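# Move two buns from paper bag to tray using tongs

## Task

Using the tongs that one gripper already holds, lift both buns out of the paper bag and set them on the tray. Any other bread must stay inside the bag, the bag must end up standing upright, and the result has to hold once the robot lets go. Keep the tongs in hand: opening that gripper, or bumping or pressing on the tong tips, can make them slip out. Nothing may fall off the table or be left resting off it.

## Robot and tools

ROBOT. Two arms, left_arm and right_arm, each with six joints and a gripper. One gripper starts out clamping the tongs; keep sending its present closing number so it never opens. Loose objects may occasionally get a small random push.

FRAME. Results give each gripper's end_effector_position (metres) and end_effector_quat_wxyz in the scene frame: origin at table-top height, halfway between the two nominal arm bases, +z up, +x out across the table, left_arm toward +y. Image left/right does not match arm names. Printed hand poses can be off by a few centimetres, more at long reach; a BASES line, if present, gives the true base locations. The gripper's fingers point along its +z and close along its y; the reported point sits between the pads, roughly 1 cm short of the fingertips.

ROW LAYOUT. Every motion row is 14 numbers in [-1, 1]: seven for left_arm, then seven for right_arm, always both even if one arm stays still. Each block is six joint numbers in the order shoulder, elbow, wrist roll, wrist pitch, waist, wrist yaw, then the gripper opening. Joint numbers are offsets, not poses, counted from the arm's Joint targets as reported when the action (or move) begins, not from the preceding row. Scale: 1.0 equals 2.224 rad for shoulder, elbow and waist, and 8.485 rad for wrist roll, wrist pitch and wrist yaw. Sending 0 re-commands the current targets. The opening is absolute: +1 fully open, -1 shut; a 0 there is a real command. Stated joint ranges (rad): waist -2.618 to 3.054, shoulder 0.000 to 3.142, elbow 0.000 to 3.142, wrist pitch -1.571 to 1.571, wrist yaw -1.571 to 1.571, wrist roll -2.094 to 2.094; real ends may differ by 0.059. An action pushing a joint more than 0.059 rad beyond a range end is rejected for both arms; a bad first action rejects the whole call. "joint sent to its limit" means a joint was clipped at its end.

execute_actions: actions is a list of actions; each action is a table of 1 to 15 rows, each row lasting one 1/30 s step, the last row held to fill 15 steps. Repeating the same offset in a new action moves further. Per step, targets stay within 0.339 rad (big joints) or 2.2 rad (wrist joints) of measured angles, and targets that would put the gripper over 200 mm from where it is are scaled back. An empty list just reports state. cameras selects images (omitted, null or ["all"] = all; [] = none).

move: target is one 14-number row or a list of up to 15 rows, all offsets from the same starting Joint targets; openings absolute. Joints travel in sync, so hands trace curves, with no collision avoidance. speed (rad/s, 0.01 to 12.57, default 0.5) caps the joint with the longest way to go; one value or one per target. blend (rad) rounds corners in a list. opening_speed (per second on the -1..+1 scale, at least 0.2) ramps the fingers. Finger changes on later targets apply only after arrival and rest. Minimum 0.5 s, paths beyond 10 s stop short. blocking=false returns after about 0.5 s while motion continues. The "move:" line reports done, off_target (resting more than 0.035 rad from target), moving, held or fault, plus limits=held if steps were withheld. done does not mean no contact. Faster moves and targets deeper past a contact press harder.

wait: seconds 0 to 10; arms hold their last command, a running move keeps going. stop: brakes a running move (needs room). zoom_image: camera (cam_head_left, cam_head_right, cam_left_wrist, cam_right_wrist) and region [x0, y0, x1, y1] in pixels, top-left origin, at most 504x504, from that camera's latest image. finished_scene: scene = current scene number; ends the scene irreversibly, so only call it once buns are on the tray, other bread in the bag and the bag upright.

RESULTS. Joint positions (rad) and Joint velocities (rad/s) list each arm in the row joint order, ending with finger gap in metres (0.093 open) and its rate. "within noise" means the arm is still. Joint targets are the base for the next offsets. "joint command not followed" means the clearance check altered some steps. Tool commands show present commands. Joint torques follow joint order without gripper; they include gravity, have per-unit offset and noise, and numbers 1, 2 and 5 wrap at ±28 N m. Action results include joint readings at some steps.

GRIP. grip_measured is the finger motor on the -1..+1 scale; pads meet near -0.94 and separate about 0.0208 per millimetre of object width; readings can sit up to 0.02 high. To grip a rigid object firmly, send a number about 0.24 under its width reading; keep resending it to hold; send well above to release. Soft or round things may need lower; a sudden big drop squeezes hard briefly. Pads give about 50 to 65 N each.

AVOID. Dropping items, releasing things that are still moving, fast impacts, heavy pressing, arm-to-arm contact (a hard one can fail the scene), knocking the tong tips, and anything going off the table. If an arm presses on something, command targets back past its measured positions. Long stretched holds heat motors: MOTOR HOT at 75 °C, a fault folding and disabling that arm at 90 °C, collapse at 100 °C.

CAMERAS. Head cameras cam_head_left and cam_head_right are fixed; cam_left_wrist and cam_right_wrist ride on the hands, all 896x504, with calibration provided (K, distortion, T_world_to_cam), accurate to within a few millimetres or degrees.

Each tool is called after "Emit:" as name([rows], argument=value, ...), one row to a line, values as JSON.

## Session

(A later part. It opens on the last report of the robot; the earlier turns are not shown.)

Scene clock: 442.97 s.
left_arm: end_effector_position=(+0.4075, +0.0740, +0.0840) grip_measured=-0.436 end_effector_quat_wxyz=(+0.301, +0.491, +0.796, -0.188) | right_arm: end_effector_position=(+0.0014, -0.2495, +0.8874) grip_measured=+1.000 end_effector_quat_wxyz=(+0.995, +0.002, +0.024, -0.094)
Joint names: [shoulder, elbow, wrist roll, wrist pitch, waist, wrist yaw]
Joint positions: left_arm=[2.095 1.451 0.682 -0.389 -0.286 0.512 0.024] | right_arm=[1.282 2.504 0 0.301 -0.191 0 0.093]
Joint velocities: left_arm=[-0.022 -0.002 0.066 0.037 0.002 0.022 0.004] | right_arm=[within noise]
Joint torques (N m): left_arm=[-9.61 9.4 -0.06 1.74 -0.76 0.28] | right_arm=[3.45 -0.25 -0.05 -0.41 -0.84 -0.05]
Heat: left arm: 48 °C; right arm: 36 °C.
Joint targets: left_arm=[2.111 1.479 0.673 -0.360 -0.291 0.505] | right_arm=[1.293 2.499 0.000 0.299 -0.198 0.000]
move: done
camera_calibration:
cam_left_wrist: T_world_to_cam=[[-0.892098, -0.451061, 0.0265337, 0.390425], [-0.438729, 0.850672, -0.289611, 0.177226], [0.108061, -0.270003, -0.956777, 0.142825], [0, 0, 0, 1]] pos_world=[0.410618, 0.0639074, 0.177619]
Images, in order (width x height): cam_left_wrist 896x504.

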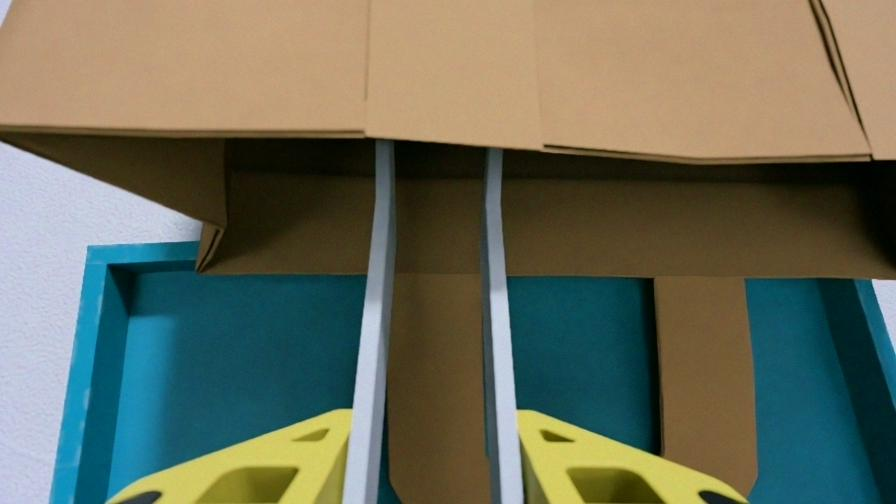

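Emit:
move(target=[-0.0760,-0.0724,0.0179,-0.0124,0.0625,0.0052,-0.44, 0,0,0,0,0,0,1.0], speed=0.12, cameras=["cam_left_wrist","cam_head_left"])

Emit:
zoom_image(camera="cam_head_left", region=[340, 220, 500, 390])

Scene clock: 447.57 s.
left_arm: end_effector_position=(+0.3859, +0.1365, +0.0869) grip_measured=-0.436 end_effector_quat_wxyz=(+0.290, +0.492, +0.802, -0.175) | right_arm: end_effector_position=(+0.0014, -0.2495, +0.8874) grip_measured=+1.000 end_effector_quat_wxyz=(+0.995, +0.002, +0.024, -0.094)
Joint names: [shoulder, elbow, wrist roll, wrist pitch, waist, wrist yaw]
Joint positions: left_arm=[1.983 1.324 0.821 -0.458 -0.158 0.541 0.024] | right_arm=[1.282 2.504 0 0.301 -0.191 0 0.093]
Joint velocities: within noise
Joint torques (N m): left_arm=[-13.24 6.24 0.06 1.15 0.17 0.44] | right_arm=[3.44 -0.25 -0.04 -0.41 -0.85 -0.05]
Heat: left arm: 49 °C; right arm: 36 °C.
Joint targets: left_arm=[1.942 1.318 0.825 -0.465 -0.152 0.549] | right_arm=[1.293 2.499 0.000 0.299 -0.198 0.000]
move: off_target (left_arm); left_arm: the shoulder is farthest, 0.041 rad from its target
camera_calibration:
cam_left_wrist: T_world_to_cam=[[-0.88795, -0.459583, 0.0180985, 0.399585], [-0.448332, 0.856086, -0.25713, 0.11566], [0.102679, -0.236433, -0.966207, 0.163005], [0, 0, 0, 1]] pos_world=[0.389929, 0.123167, 0.180005]
Images, in order (width x height): cam_head_left 896x504, cam_left_wrist 896x504.

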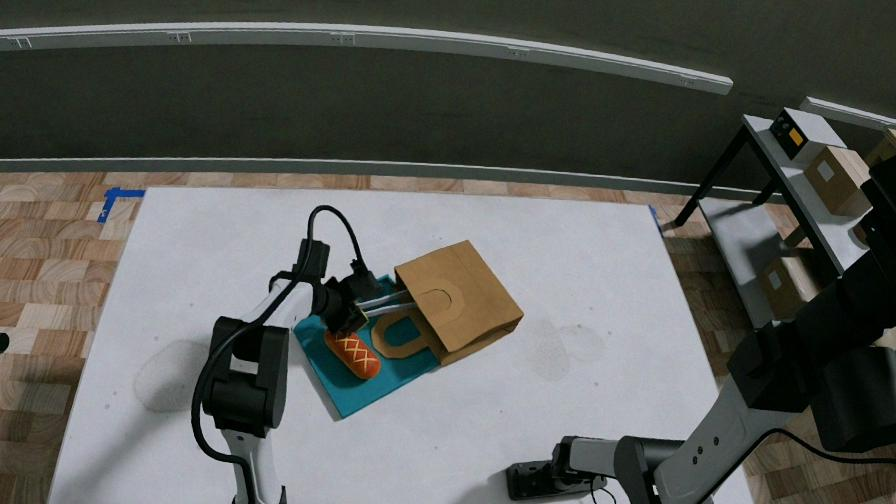

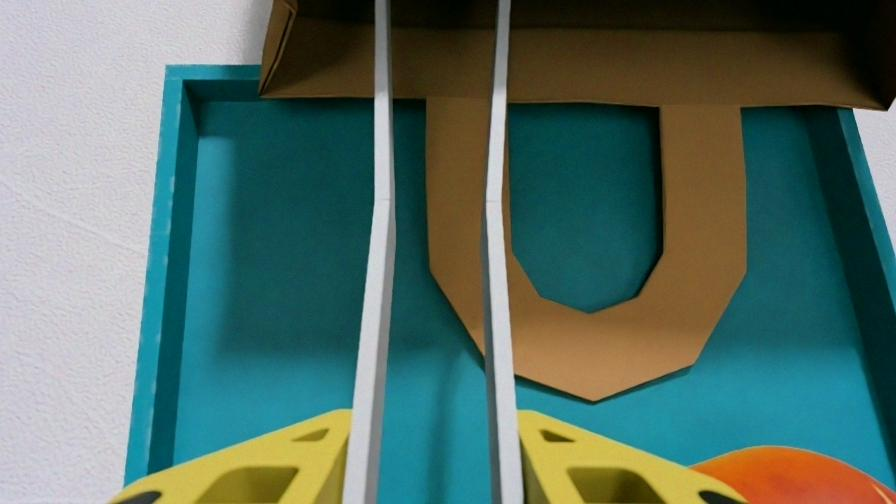

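Scaled by 2.965 from the camera's 896x504 image, which has a finer 1280x720 frame.

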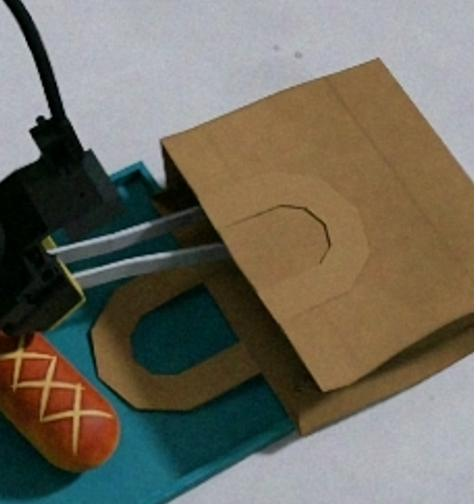

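Emit:
move(target=[-0.0418,-0.0342,0.0099,-0.0077,0.0387,0.0046,-0.44, 0,0,0,0,0,0,1.0], speed=0.1, cameras=["cam_left_wrist","cam_head_left"])

Emit:
zoom_image(camera="cam_head_left", region=[340, 220, 500, 390])

Scene clock: 457.00 s.
left_arm: end_effector_position=(+0.3660, +0.1730, +0.0983) grip_measured=-0.436 end_effector_quat_wxyz=(+0.289, +0.486, +0.806, -0.172) | right_arm: end_effector_position=(+0.0014, -0.2495, +0.8874) grip_measured=+1.000 end_effector_quat_wxyz=(+0.995, +0.002, +0.024, -0.094)
Joint names: [shoulder, elbow, wrist roll, wrist pitch, waist, wrist yaw]
Joint positions: left_arm=[1.888 1.248 0.9 -0.523 -0.071 0.569 0.024] | right_arm=[1.282 2.504 0 0.301 -0.191 0 0.093]
Joint velocities: within noise
Joint torques (N m): left_arm=[-12.27 6.2 0.12 1.04 0.05 0.56] | right_arm=[3.45 -0.25 -0.04 -0.41 -0.87 -0.05]
Heat: left arm: 53 °C; right arm: 36 °C.
Joint targets: left_arm=[1.849 1.243 0.908 -0.531 -0.066 0.588] | right_arm=[1.293 2.499 0.000 0.299 -0.198 0.000]
move: off_target (left_arm); left_arm: the shoulder is farthest, 0.039 rad from its target
camera_calibration:
cam_left_wrist: T_world_to_cam=[[-0.881075, -0.47257, 0.0196221, 0.398031], [-0.461712, 0.85035, -0.252441, 0.0838332], [0.10261, -0.231479, -0.967413, 0.184066], [0, 0, 0, 1]] pos_world=[0.370514, 0.159417, 0.191421]
Images, in order (width x height): cam_head_left 896x504, cam_left_wrist 896x504.

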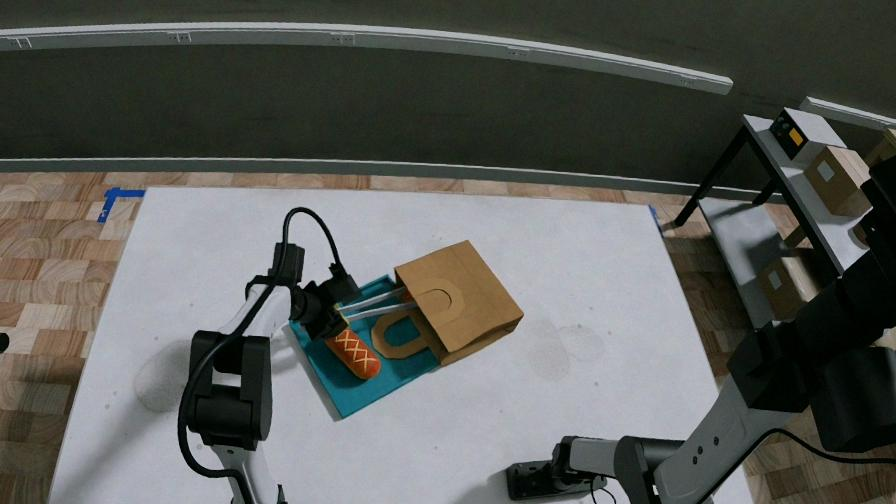

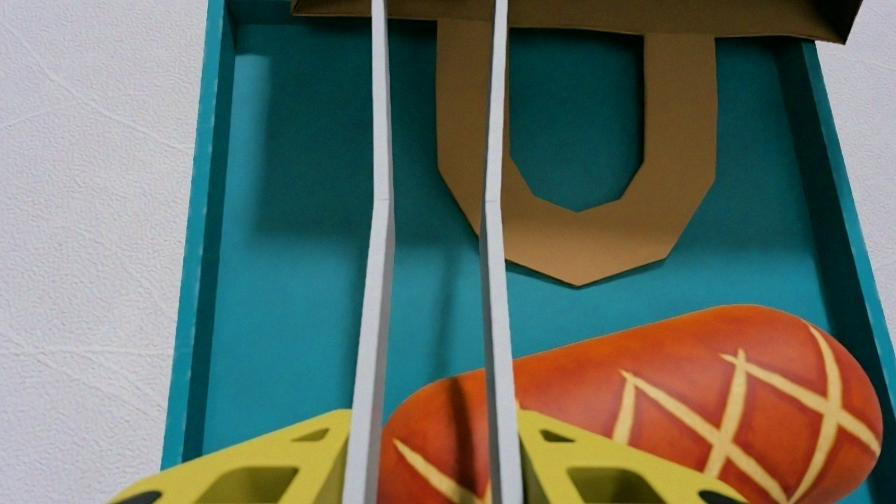

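Scaled by 2.965 from the camera's 896x504 image, which has a finer 1280x720 frame.

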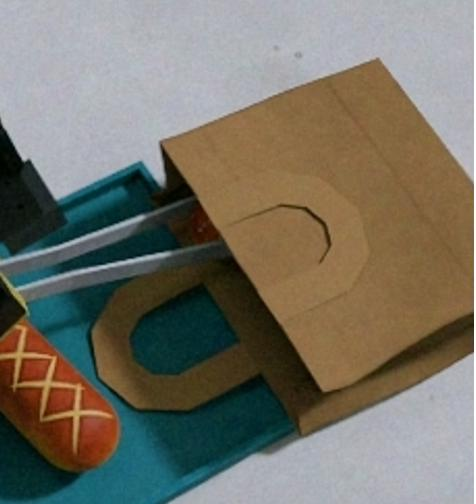

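Emit:
move(target=[-0.0391,-0.0126,0.0167,-0.0170,0.0549,0.0052,-0.44, 0,0,0,0,0,0,1.0], speed=0.15, cameras=["cam_left_wrist","cam_head_left"])

Emit:
zoom_image(camera="cam_head_left", region=[300, 220, 460, 390])

Scene clock: 462.13 s.
left_arm: end_effector_position=(+0.3424, +0.2176, +0.1160) grip_measured=-0.436 end_effector_quat_wxyz=(+0.286, +0.487, +0.808, -0.171) | right_arm: end_effector_position=(+0.0014, -0.2495, +0.8874) grip_measured=+1.000 end_effector_quat_wxyz=(+0.995, +0.002, +0.024, -0.094)
Joint names: [shoulder, elbow, wrist roll, wrist pitch, waist, wrist yaw]
Joint positions: left_arm=[1.799 1.219 1.042 -0.668 0.054 0.608 0.024] | right_arm=[1.282 2.504 0 0.301 -0.191 0 0.093]
Joint velocities: within noise
Joint torques (N m): left_arm=[-11.25 6.23 0.14 0.86 -0.08 0.64] | right_arm=[3.47 -0.24 -0.04 -0.41 -0.88 -0.05]
Heat: left arm: 54 °C; right arm: 35 °C.
Joint targets: left_arm=[1.762 1.214 1.050 -0.675 0.057 0.632] | right_arm=[1.293 2.499 0.000 0.299 -0.198 0.000]
move: off_target (left_arm); left_arm: the shoulder is farthest, 0.037 rad from its target
camera_calibration:
cam_left_wrist: T_world_to_cam=[[-0.88088, -0.472836, 0.0218031, 0.397622], [-0.463227, 0.851677, -0.245087, 0.0388149], [0.0973167, -0.225992, -0.969256, 0.214805], [0, 0, 0, 1]] pos_world=[0.347334, 0.203497, 0.209045]
Images, in order (width x height): cam_head_left 896x504, cam_left_wrist 896x504.

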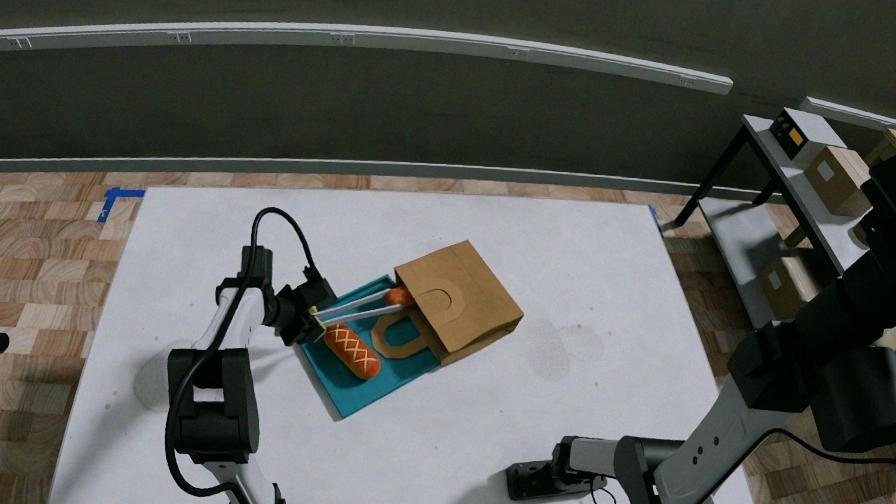

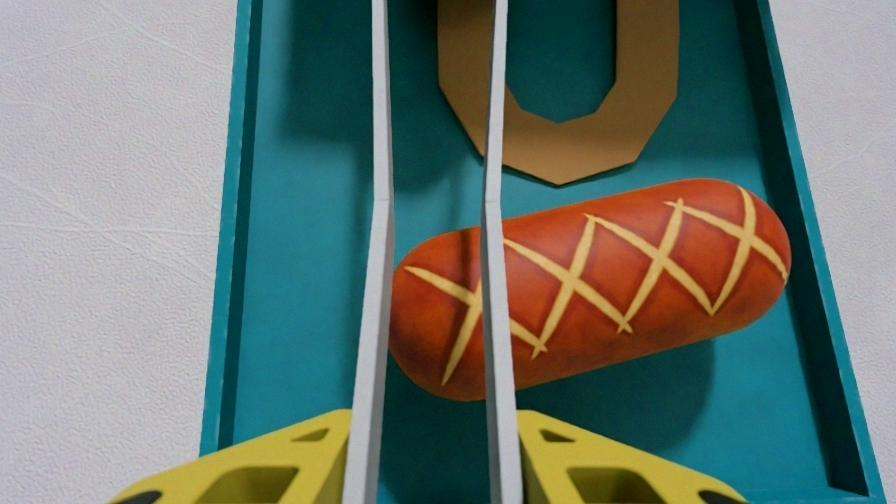

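Scaled by 2.965 from the camera's 896x504 image, which has a finer 1280x720 frame.

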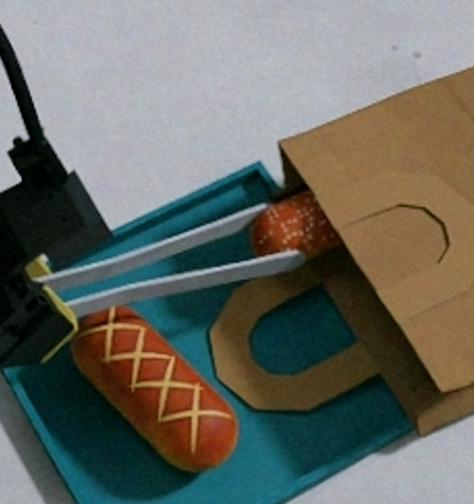

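Emit:
move(target=[-0.0148,-0.0175,0.0192,-0.0104,0.0603,0.0045,-0.44, 0,0,0,0,0,0,1.0], speed=0.15, cameras=["cam_left_wrist","cam_head_left"])

Emit:
zoom_image(camera="cam_head_left", region=[280, 220, 440, 390])

Scene clock: 471.77 s.
left_arm: end_effector_position=(+0.3214, +0.2597, +0.1145) grip_measured=-0.436 end_effector_quat_wxyz=(+0.286, +0.488, +0.806, -0.171) | right_arm: end_effector_position=(+0.0014, -0.2495, +0.8874) grip_measured=+1.000 end_effector_quat_wxyz=(+0.995, +0.002, +0.024, -0.094)
Joint names: [shoulder, elbow, wrist roll, wrist pitch, waist, wrist yaw]
Joint positions: left_arm=[1.766 1.18 1.205 -0.754 0.187 0.645 0.024] | right_arm=[1.282 2.504 0 0.301 -0.191 0 0.093]
Joint velocities: within noise
Joint torques (N m): left_arm=[-10.78 6.08 0.13 0.62 -0.08 0.7] | right_arm=[3.45 -0.25 -0.05 -0.41 -0.87 -0.05]
Heat: left arm: 55 °C; right arm: 35 °C.
Joint targets: left_arm=[1.730 1.175 1.213 -0.763 0.191 0.671] | right_arm=[1.293 2.499 0.000 0.299 -0.198 0.000]
move: off_target (left_arm); left_arm: the shoulder is farthest, 0.037 rad from its target
camera_calibration:
cam_left_wrist: T_world_to_cam=[[-0.882651, -0.469661, 0.0186083, 0.399211], [-0.459332, 0.853488, -0.246114, -0.0087015], [0.0997082, -0.22578, -0.969062, 0.224039], [0, 0, 0, 1]] pos_world=[0.326028, 0.245504, 0.207538]
Images, in order (width x height): cam_head_left 896x504, cam_left_wrist 896x504.

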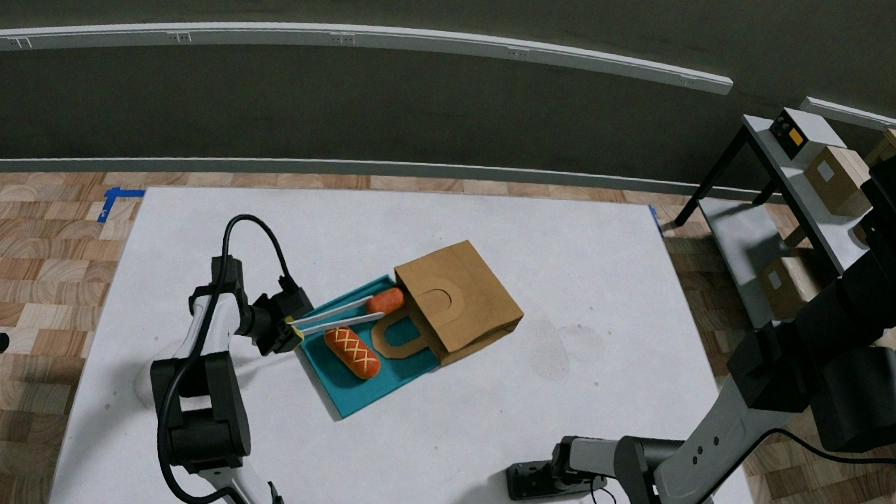

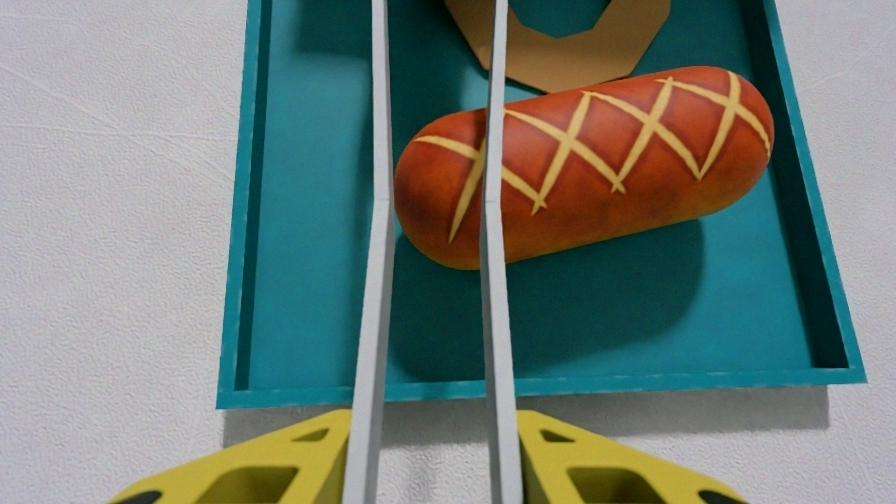

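Scaled by 2.965 from the camera's 896x504 image, which has a finer 1280x720 frame.

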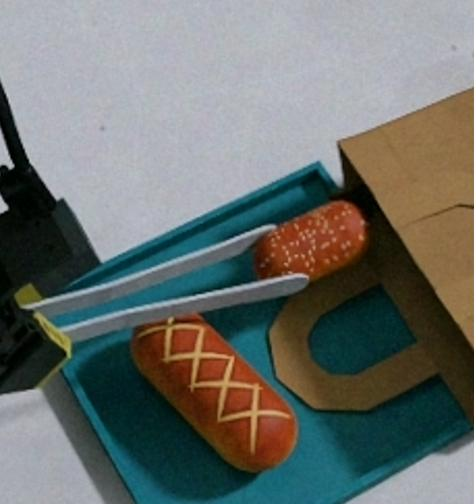

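Emit:
move(target=[0.0652,0.0877,0.0103,-0.0156,0.0265,-0.0065,-0.44, 0,0,0,0,0,0,1.0], speed=0.15, cameras=["cam_left_wrist","cam_head_left"])

Emit:
zoom_image(camera="cam_head_left", region=[280, 220, 440, 390])

Scene clock: 483.17 s.
left_arm: end_effector_position=(+0.3389, +0.2896, +0.1197) grip_measured=-0.436 end_effector_quat_wxyz=(+0.268, +0.495, +0.811, -0.159) | right_arm: end_effector_position=(+0.0014, -0.2495, +0.8874) grip_measured=+1.000 end_effector_quat_wxyz=(+0.995, +0.002, +0.024, -0.094)
Joint names: [shoulder, elbow, wrist roll, wrist pitch, waist, wrist yaw]
Joint positions: left_arm=[1.861 1.345 1.293 -0.884 0.245 0.614 0.024] | right_arm=[1.282 2.504 0 0.301 -0.191 0 0.093]
Joint velocities: within noise
Joint torques (N m): left_arm=[-7.6 8.77 0.14 0.45 0.09 0.45] | right_arm=[3.47 -0.25 -0.04 -0.4 -0.9 -0.05]
Heat: left arm: 55 °C; right arm: 35 °C.
Joint targets: left_arm=[1.874 1.371 1.300 -0.895 0.250 0.616] | right_arm=[1.293 2.499 0.000 0.299 -0.198 0.000]
move: done
camera_calibration:
cam_left_wrist: T_world_to_cam=[[-0.884953, -0.465436, 0.0150802, 0.428643], [-0.458635, 0.865495, -0.201424, -0.0339369], [0.0806983, -0.185167, -0.979388, 0.229998], [0, 0, 0, 1]] pos_world=[0.345204, 0.271466, 0.211957]
Images, in order (width x height): cam_head_left 896x504, cam_left_wrist 896x504.

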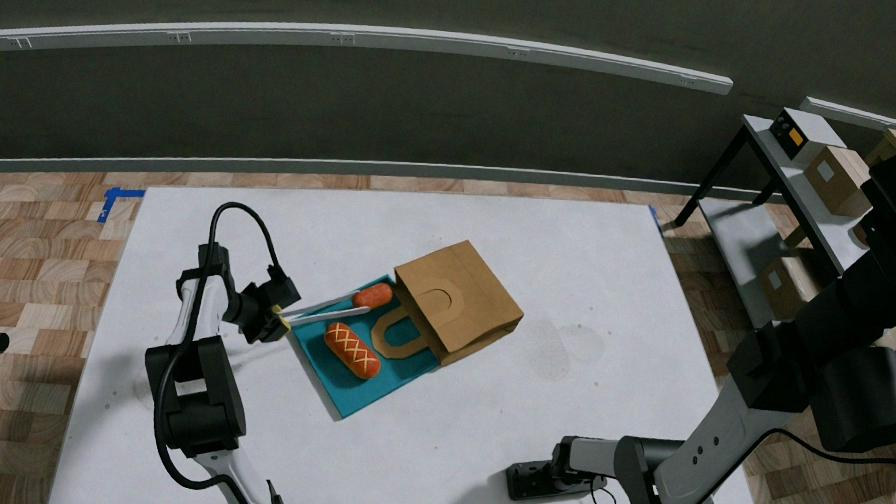

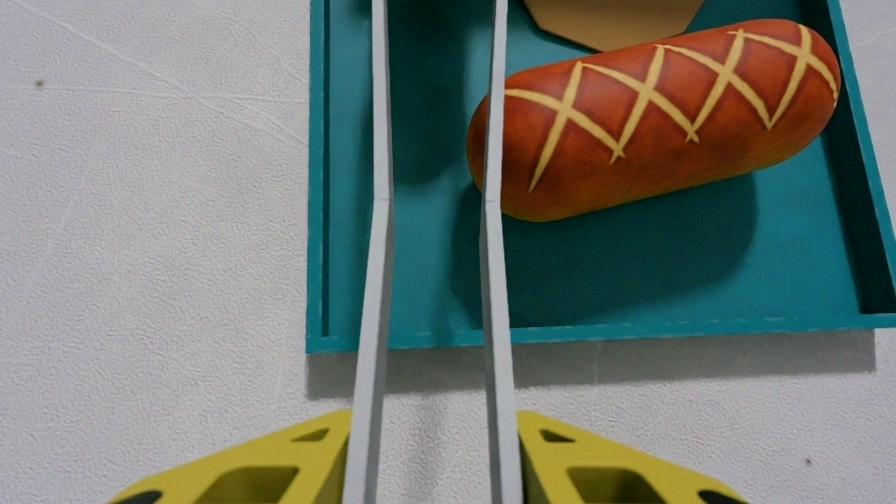

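Scaled by 2.965 from the camera's 896x504 image, which has a finer 1280x720 frame.

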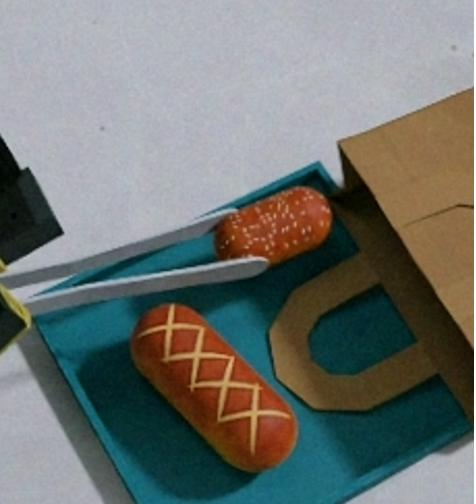

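Emit:
move(target=[0.0265,0.0207,0.0029,-0.0021,0.0045,-0.0120,-0.44, 0,0,0,0,0,0,1.0], speed=0.12, cameras=["cam_left_wrist","cam_head_left","cam_head_right"])

Emit:
zoom_image(camera="cam_head_left", region=[280, 220, 440, 390])

Emit:
zoom_image(camera="cam_head_right", region=[280, 220, 440, 390])

Scene clock: 487.77 s.
left_arm: end_effector_position=(+0.3450, +0.3069, +0.1049) grip_measured=-0.436 end_effector_quat_wxyz=(+0.235, +0.503, +0.821, -0.134) | right_arm: end_effector_position=(+0.0014, -0.2495, +0.8874) grip_measured=+1.000 end_effector_quat_wxyz=(+0.995, +0.002, +0.024, -0.094)
Joint names: [shoulder, elbow, wrist roll, wrist pitch, waist, wrist yaw]
Joint positions: left_arm=[1.917 1.394 1.319 -0.901 0.254 0.53 0.024] | right_arm=[1.282 2.504 0 0.301 -0.191 0 0.093]
Joint velocities: within noise
Joint torques (N m): left_arm=[-7.79 8.5 0.1 0.41 0.2 0.26] | right_arm=[3.44 -0.24 -0.04 -0.41 -0.84 -0.05]
Heat: left arm: 54 °C; right arm: 35 °C.
Joint targets: left_arm=[1.933 1.417 1.325 -0.913 0.260 0.514] | right_arm=[1.293 2.499 0.000 0.299 -0.198 0.000]
move: done
camera_calibration:
cam_left_wrist: T_world_to_cam=[[-0.884403, -0.466687, 0.00587959, 0.443438], [-0.464145, 0.878123, -0.116058, -0.0600203], [0.0489999, -0.105371, -0.993225, 0.206027], [0, 0, 0, 1]] pos_world=[0.354224, 0.281361, 0.195058]
Images, in order (width x height): cam_head_left 896x504, cam_head_right 896x504, cam_left_wrist 896x504.

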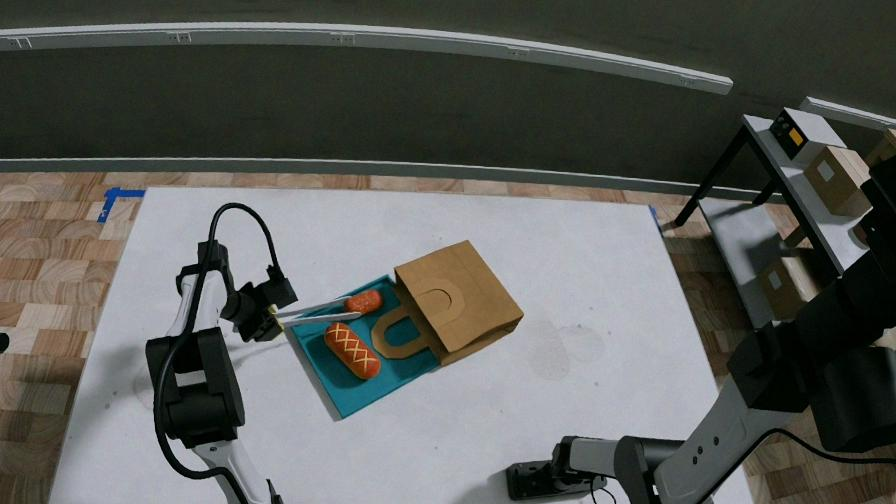

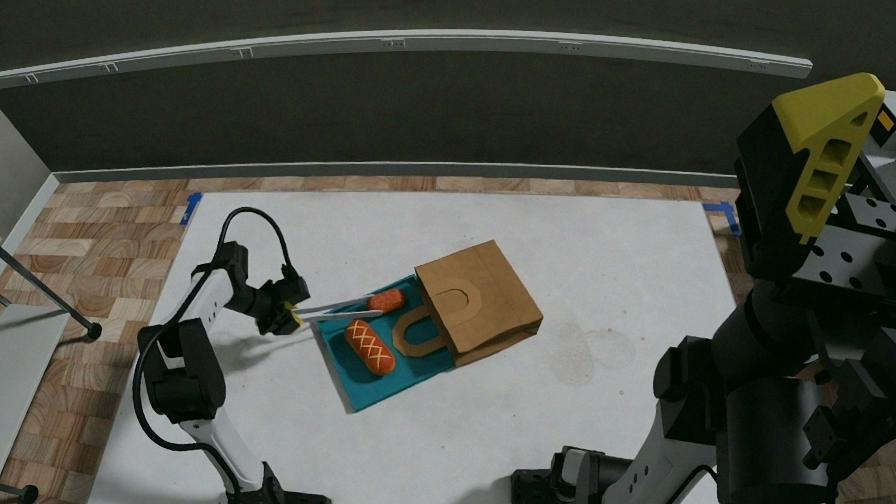

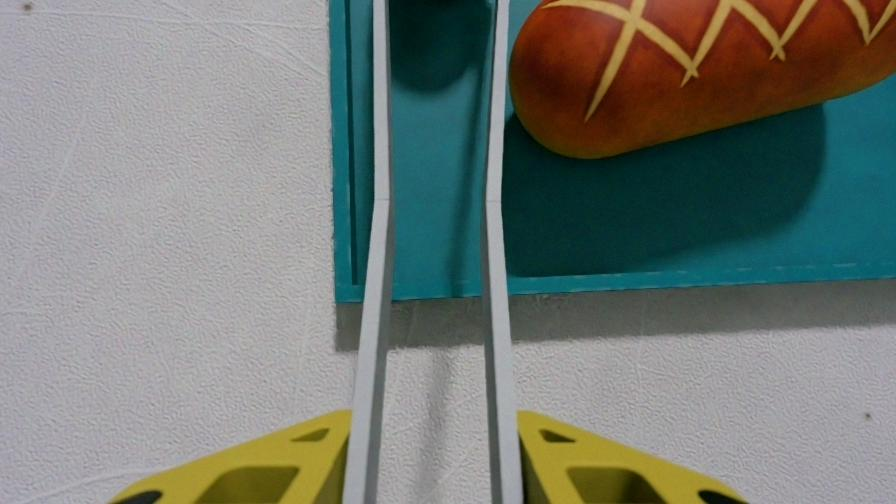

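Scaled by 2.965 from the camera's 896x504 image, which has a finer 1280x720 frame.

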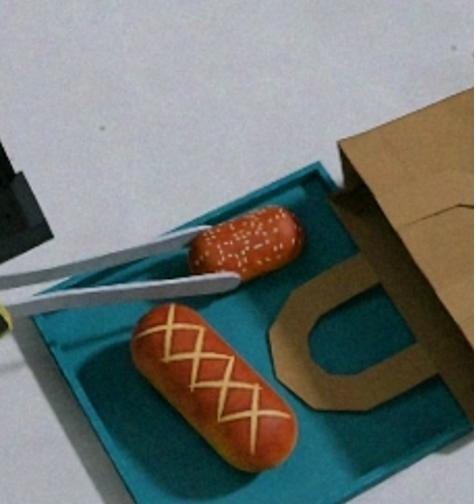

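Scaled by 2.965 from the camera's 896x504 image, which has a finer 1280x720 frame.

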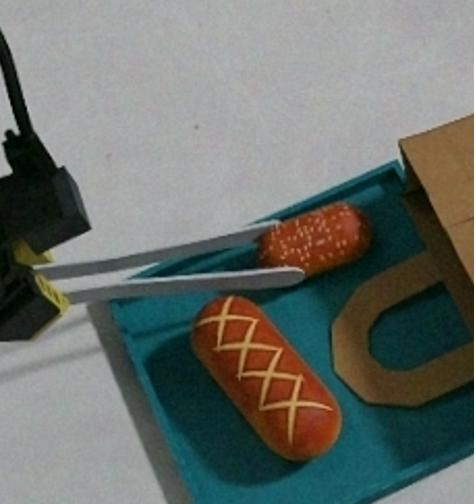

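Emit:
move(target=[0.0130,0,0,0,0,0,-0.44, 0,0,0,0,0,0,1.0], speed=0.08, cameras=["cam_left_wrist","cam_head_left","cam_head_right"])

Emit:
zoom_image(camera="cam_head_right", region=[280, 220, 440, 390])

Scene clock: 492.20 s.
left_arm: end_effector_position=(+0.3437, +0.3074, +0.0950) grip_measured=-0.436 end_effector_quat_wxyz=(+0.226, +0.499, +0.824, -0.143) | right_arm: end_effector_position=(+0.0014, -0.2495, +0.8874) grip_measured=+1.000 end_effector_quat_wxyz=(+0.995, +0.002, +0.024, -0.094)
Joint names: [shoulder, elbow, wrist roll, wrist pitch, waist, wrist yaw]
Joint positions: left_arm=[1.944 1.394 1.319 -0.902 0.256 0.529 0.024] | right_arm=[1.282 2.504 0 0.301 -0.191 0 0.093]
Joint velocities: within noise
Joint torques (N m): left_arm=[-7.75 8.4 0.11 0.35 0.01 0.25] | right_arm=[3.48 -0.24 -0.05 -0.4 -0.87 -0.05]
Heat: left arm: 53 °C; right arm: 35 °C.
Joint targets: left_arm=[1.962 1.417 1.325 -0.913 0.260 0.514] | right_arm=[1.293 2.499 0.000 0.299 -0.198 0.000]
move: done
camera_calibration:
cam_left_wrist: T_world_to_cam=[[-0.883137, -0.467999, 0.0323403, 0.440016], [-0.468555, 0.876619, -0.109524, -0.0608665], [0.0229072, -0.111878, -0.993458, 0.207364], [0, 0, 0, 1]] pos_world=[0.355325, 0.282483, 0.185111]
Images, in order (width x height): cam_head_left 896x504, cam_head_right 896x504, cam_left_wrist 896x504.

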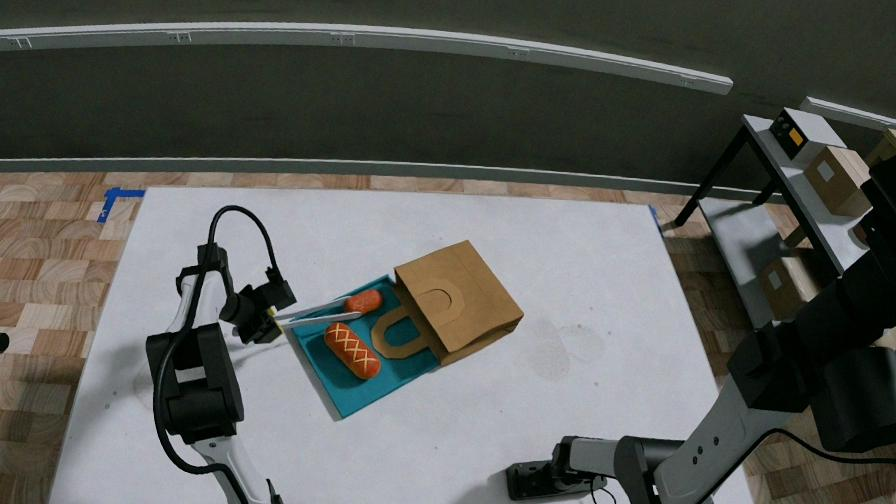

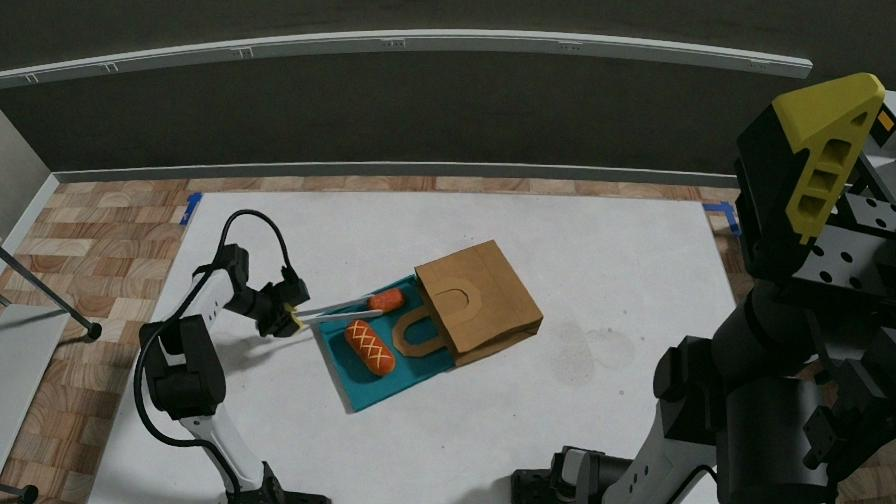

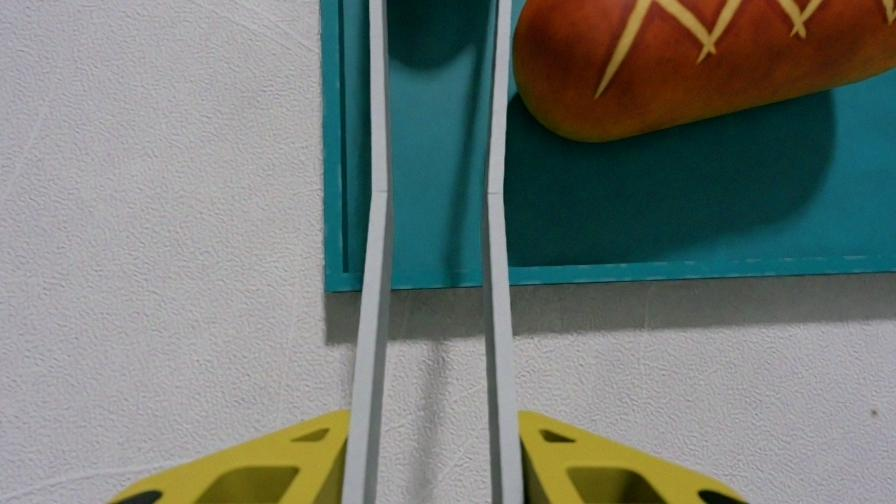

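Scaled by 2.965 from the camera's 896x504 image, which has a finer 1280x720 frame.

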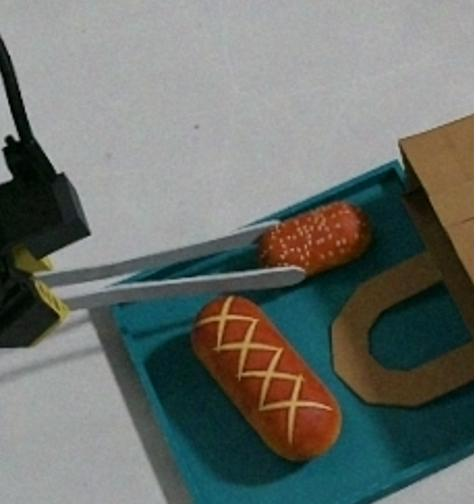

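Emit:
move(target=[0,0,0,0,0,0,-0.145, 0,0,0,0,0,0,1.0], opening_speed=0.2, cameras=["cam_left_wrist","cam_head_right"])

Emit:
zoom_image(camera="cam_head_right", region=[280, 220, 440, 390])

Scene clock: 497.20 s.
left_arm: end_effector_position=(+0.3434, +0.3091, +0.0940) grip_measured=-0.147 end_effector_quat_wxyz=(+0.222, +0.500, +0.826, -0.139) | right_arm: end_effector_position=(+0.0014, -0.2495, +0.8874) grip_measured=+1.000 end_effector_quat_wxyz=(+0.995, +0.002, +0.024, -0.094)
Joint names: [shoulder, elbow, wrist roll, wrist pitch, waist, wrist yaw]
Joint positions: left_arm=[1.944 1.394 1.319 -0.902 0.256 0.517 0.038] | right_arm=[1.282 2.504 0 0.301 -0.191 0 0.093]
Joint velocities: within noise
Joint torques (N m): left_arm=[-7.77 8.42 0.11 0.34 -0.01 0.36] | right_arm=[3.45 -0.27 -0.04 -0.42 -0.87 -0.05]
Heat: left arm: 53 °C; right arm: 35 °C.
Joint targets: left_arm=[1.962 1.417 1.325 -0.913 0.260 0.514] | right_arm=[1.293 2.499 0.000 0.299 -0.198 0.000]
move: done
camera_calibration:
cam_left_wrist: T_world_to_cam=[[-0.88236, -0.469634, 0.0297368, 0.441087], [-0.470149, 0.877113, -0.0981447, -0.0633368], [0.0200096, -0.10058, -0.994728, 0.204142], [0, 0, 0, 1]] pos_world=[0.355335, 0.283235, 0.183733]
Images, in order (width x height): cam_head_right 896x504, cam_left_wrist 896x504.

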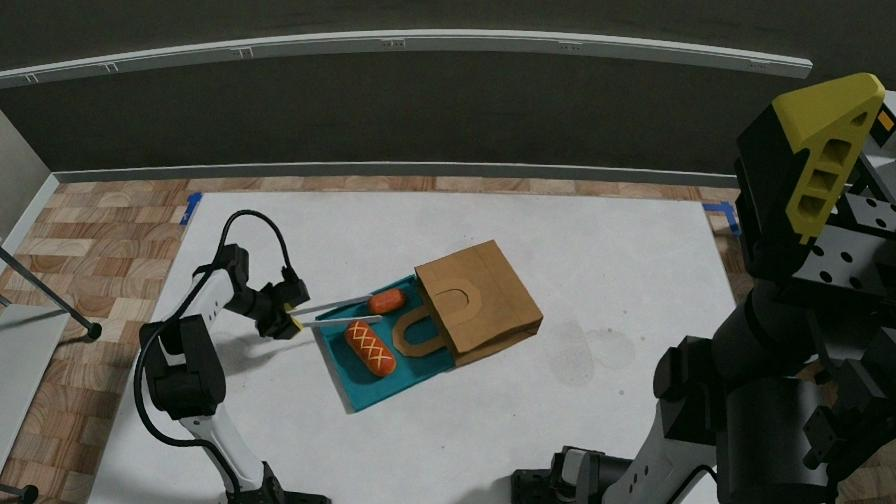

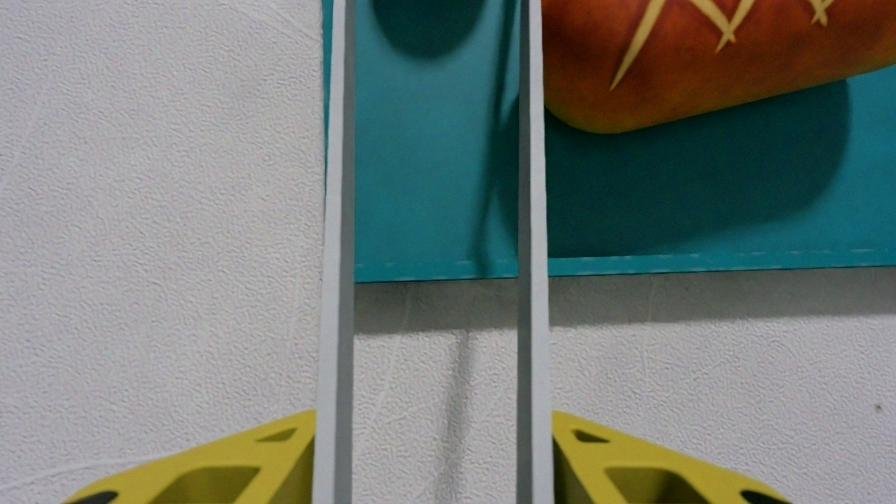

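Scaled by 2.965 from the camera's 896x504 image, which has a finer 1280x720 frame.

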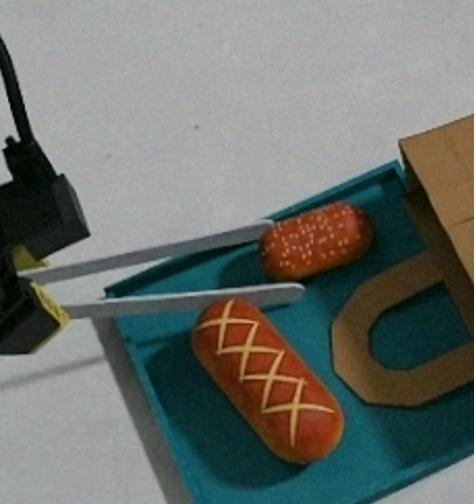

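Emit:
move([
  [-0.1259,0,0,0,0,0,-0.145, 0,0,0,0,0,0,1.0],
  [-0.1722,-0.1502,-0.1864,0.0341,0.0562,0.0832,-0.145, 0,0,0,0,0,0,1.0],
  [-0.0823,-0.3849,-0.2812,0.2154,-0.0454,0.0797,-0.145, 0,0,0,0,0,0,1.0],
], speed=[0.4,1.0,1.0], blend=[0.08,0.15,0], cameras=["cam_left_wrist","cam_head_right"])

Emit:
zoom_image(camera="cam_left_wrist", region=[330, 0, 520, 400])

Emit:
zoom_image(camera="cam_left_wrist", region=[350, 30, 450, 180])

Scene clock: 506.73 s.
left_arm: end_effector_position=(+0.3186, +0.1942, +0.1526) grip_measured=-0.146 end_effector_quat_wxyz=(+0.243, -0.117, +0.738, -0.619) | right_arm: end_effector_position=(+0.0014, -0.2495, +0.8874) grip_measured=+1.000 end_effector_quat_wxyz=(+0.995, +0.002, +0.024, -0.094)
Joint names: [shoulder, elbow, wrist roll, wrist pitch, waist, wrist yaw]
Joint positions: left_arm=[1.769 0.563 -1.056 0.888 0.163 1.192 0.038] | right_arm=[1.282 2.504 0 0.301 -0.191 0 0.093]
Joint velocities: within noise
Joint torques (N m): left_arm=[-5.9 4.92 0.05 2.23 -0.68 0.23] | right_arm=[3.47 -0.24 -0.04 -0.41 -0.85 -0.04]
Heat: left arm: 52 °C; right arm: 35 °C.
Joint targets: left_arm=[1.779 0.560 -1.061 0.914 0.159 1.190] | right_arm=[1.293 2.499 0.000 0.299 -0.198 0.000]
move: done
camera_calibration:
cam_left_wrist: T_world_to_cam=[[-0.119696, -0.185331, 0.975359, -0.079034], [-0.988071, -0.0736427, -0.135249, 0.386879], [0.096894, -0.979913, -0.174305, 0.272529], [0, 0, 0, 1]] pos_world=[0.346397, 0.280898, 0.176915]
Images, in order (width x height): cam_head_right 896x504, cam_left_wrist 896x504.

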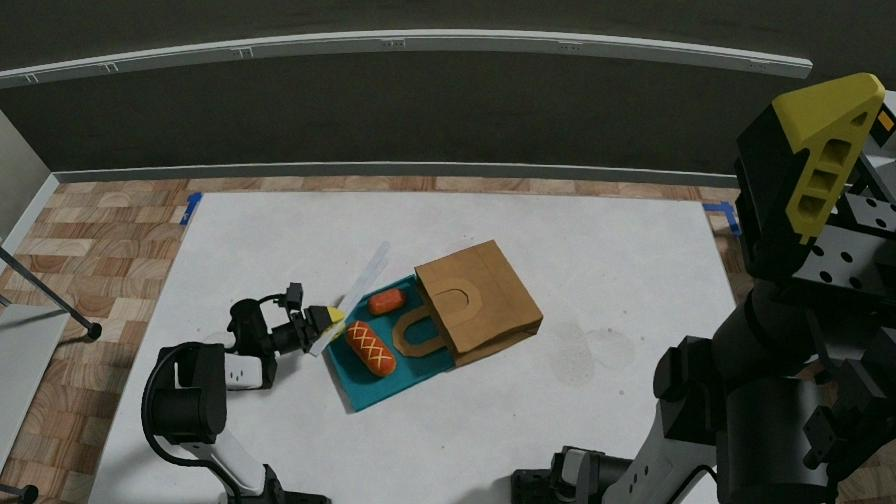

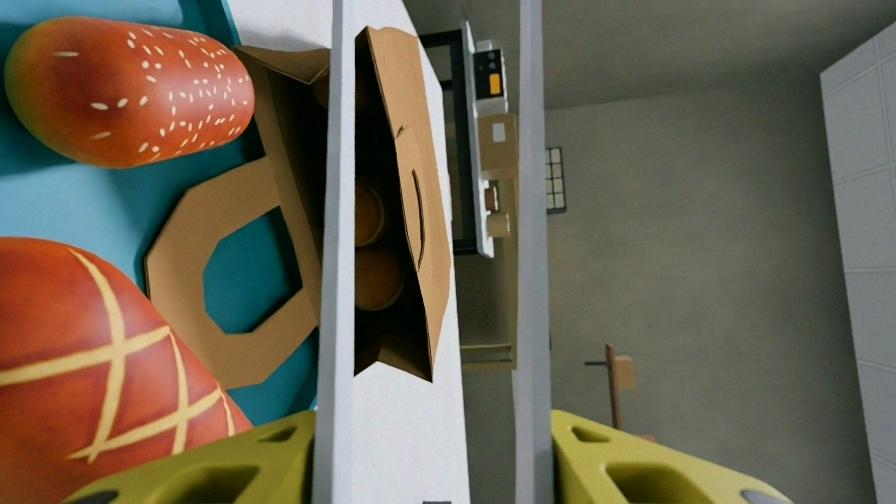

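Scaled by 1.260 from the camera's 896x504 image, which has a finer 1280x720 frame.

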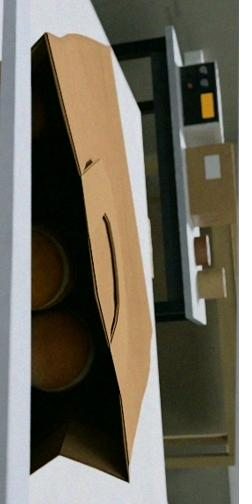

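Scaled by 3.360 from the camera's 896x504 image, which has a finer 1280x720 frame.

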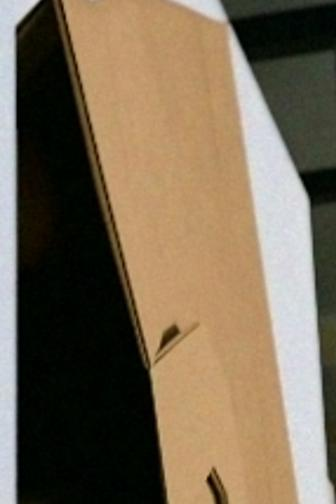

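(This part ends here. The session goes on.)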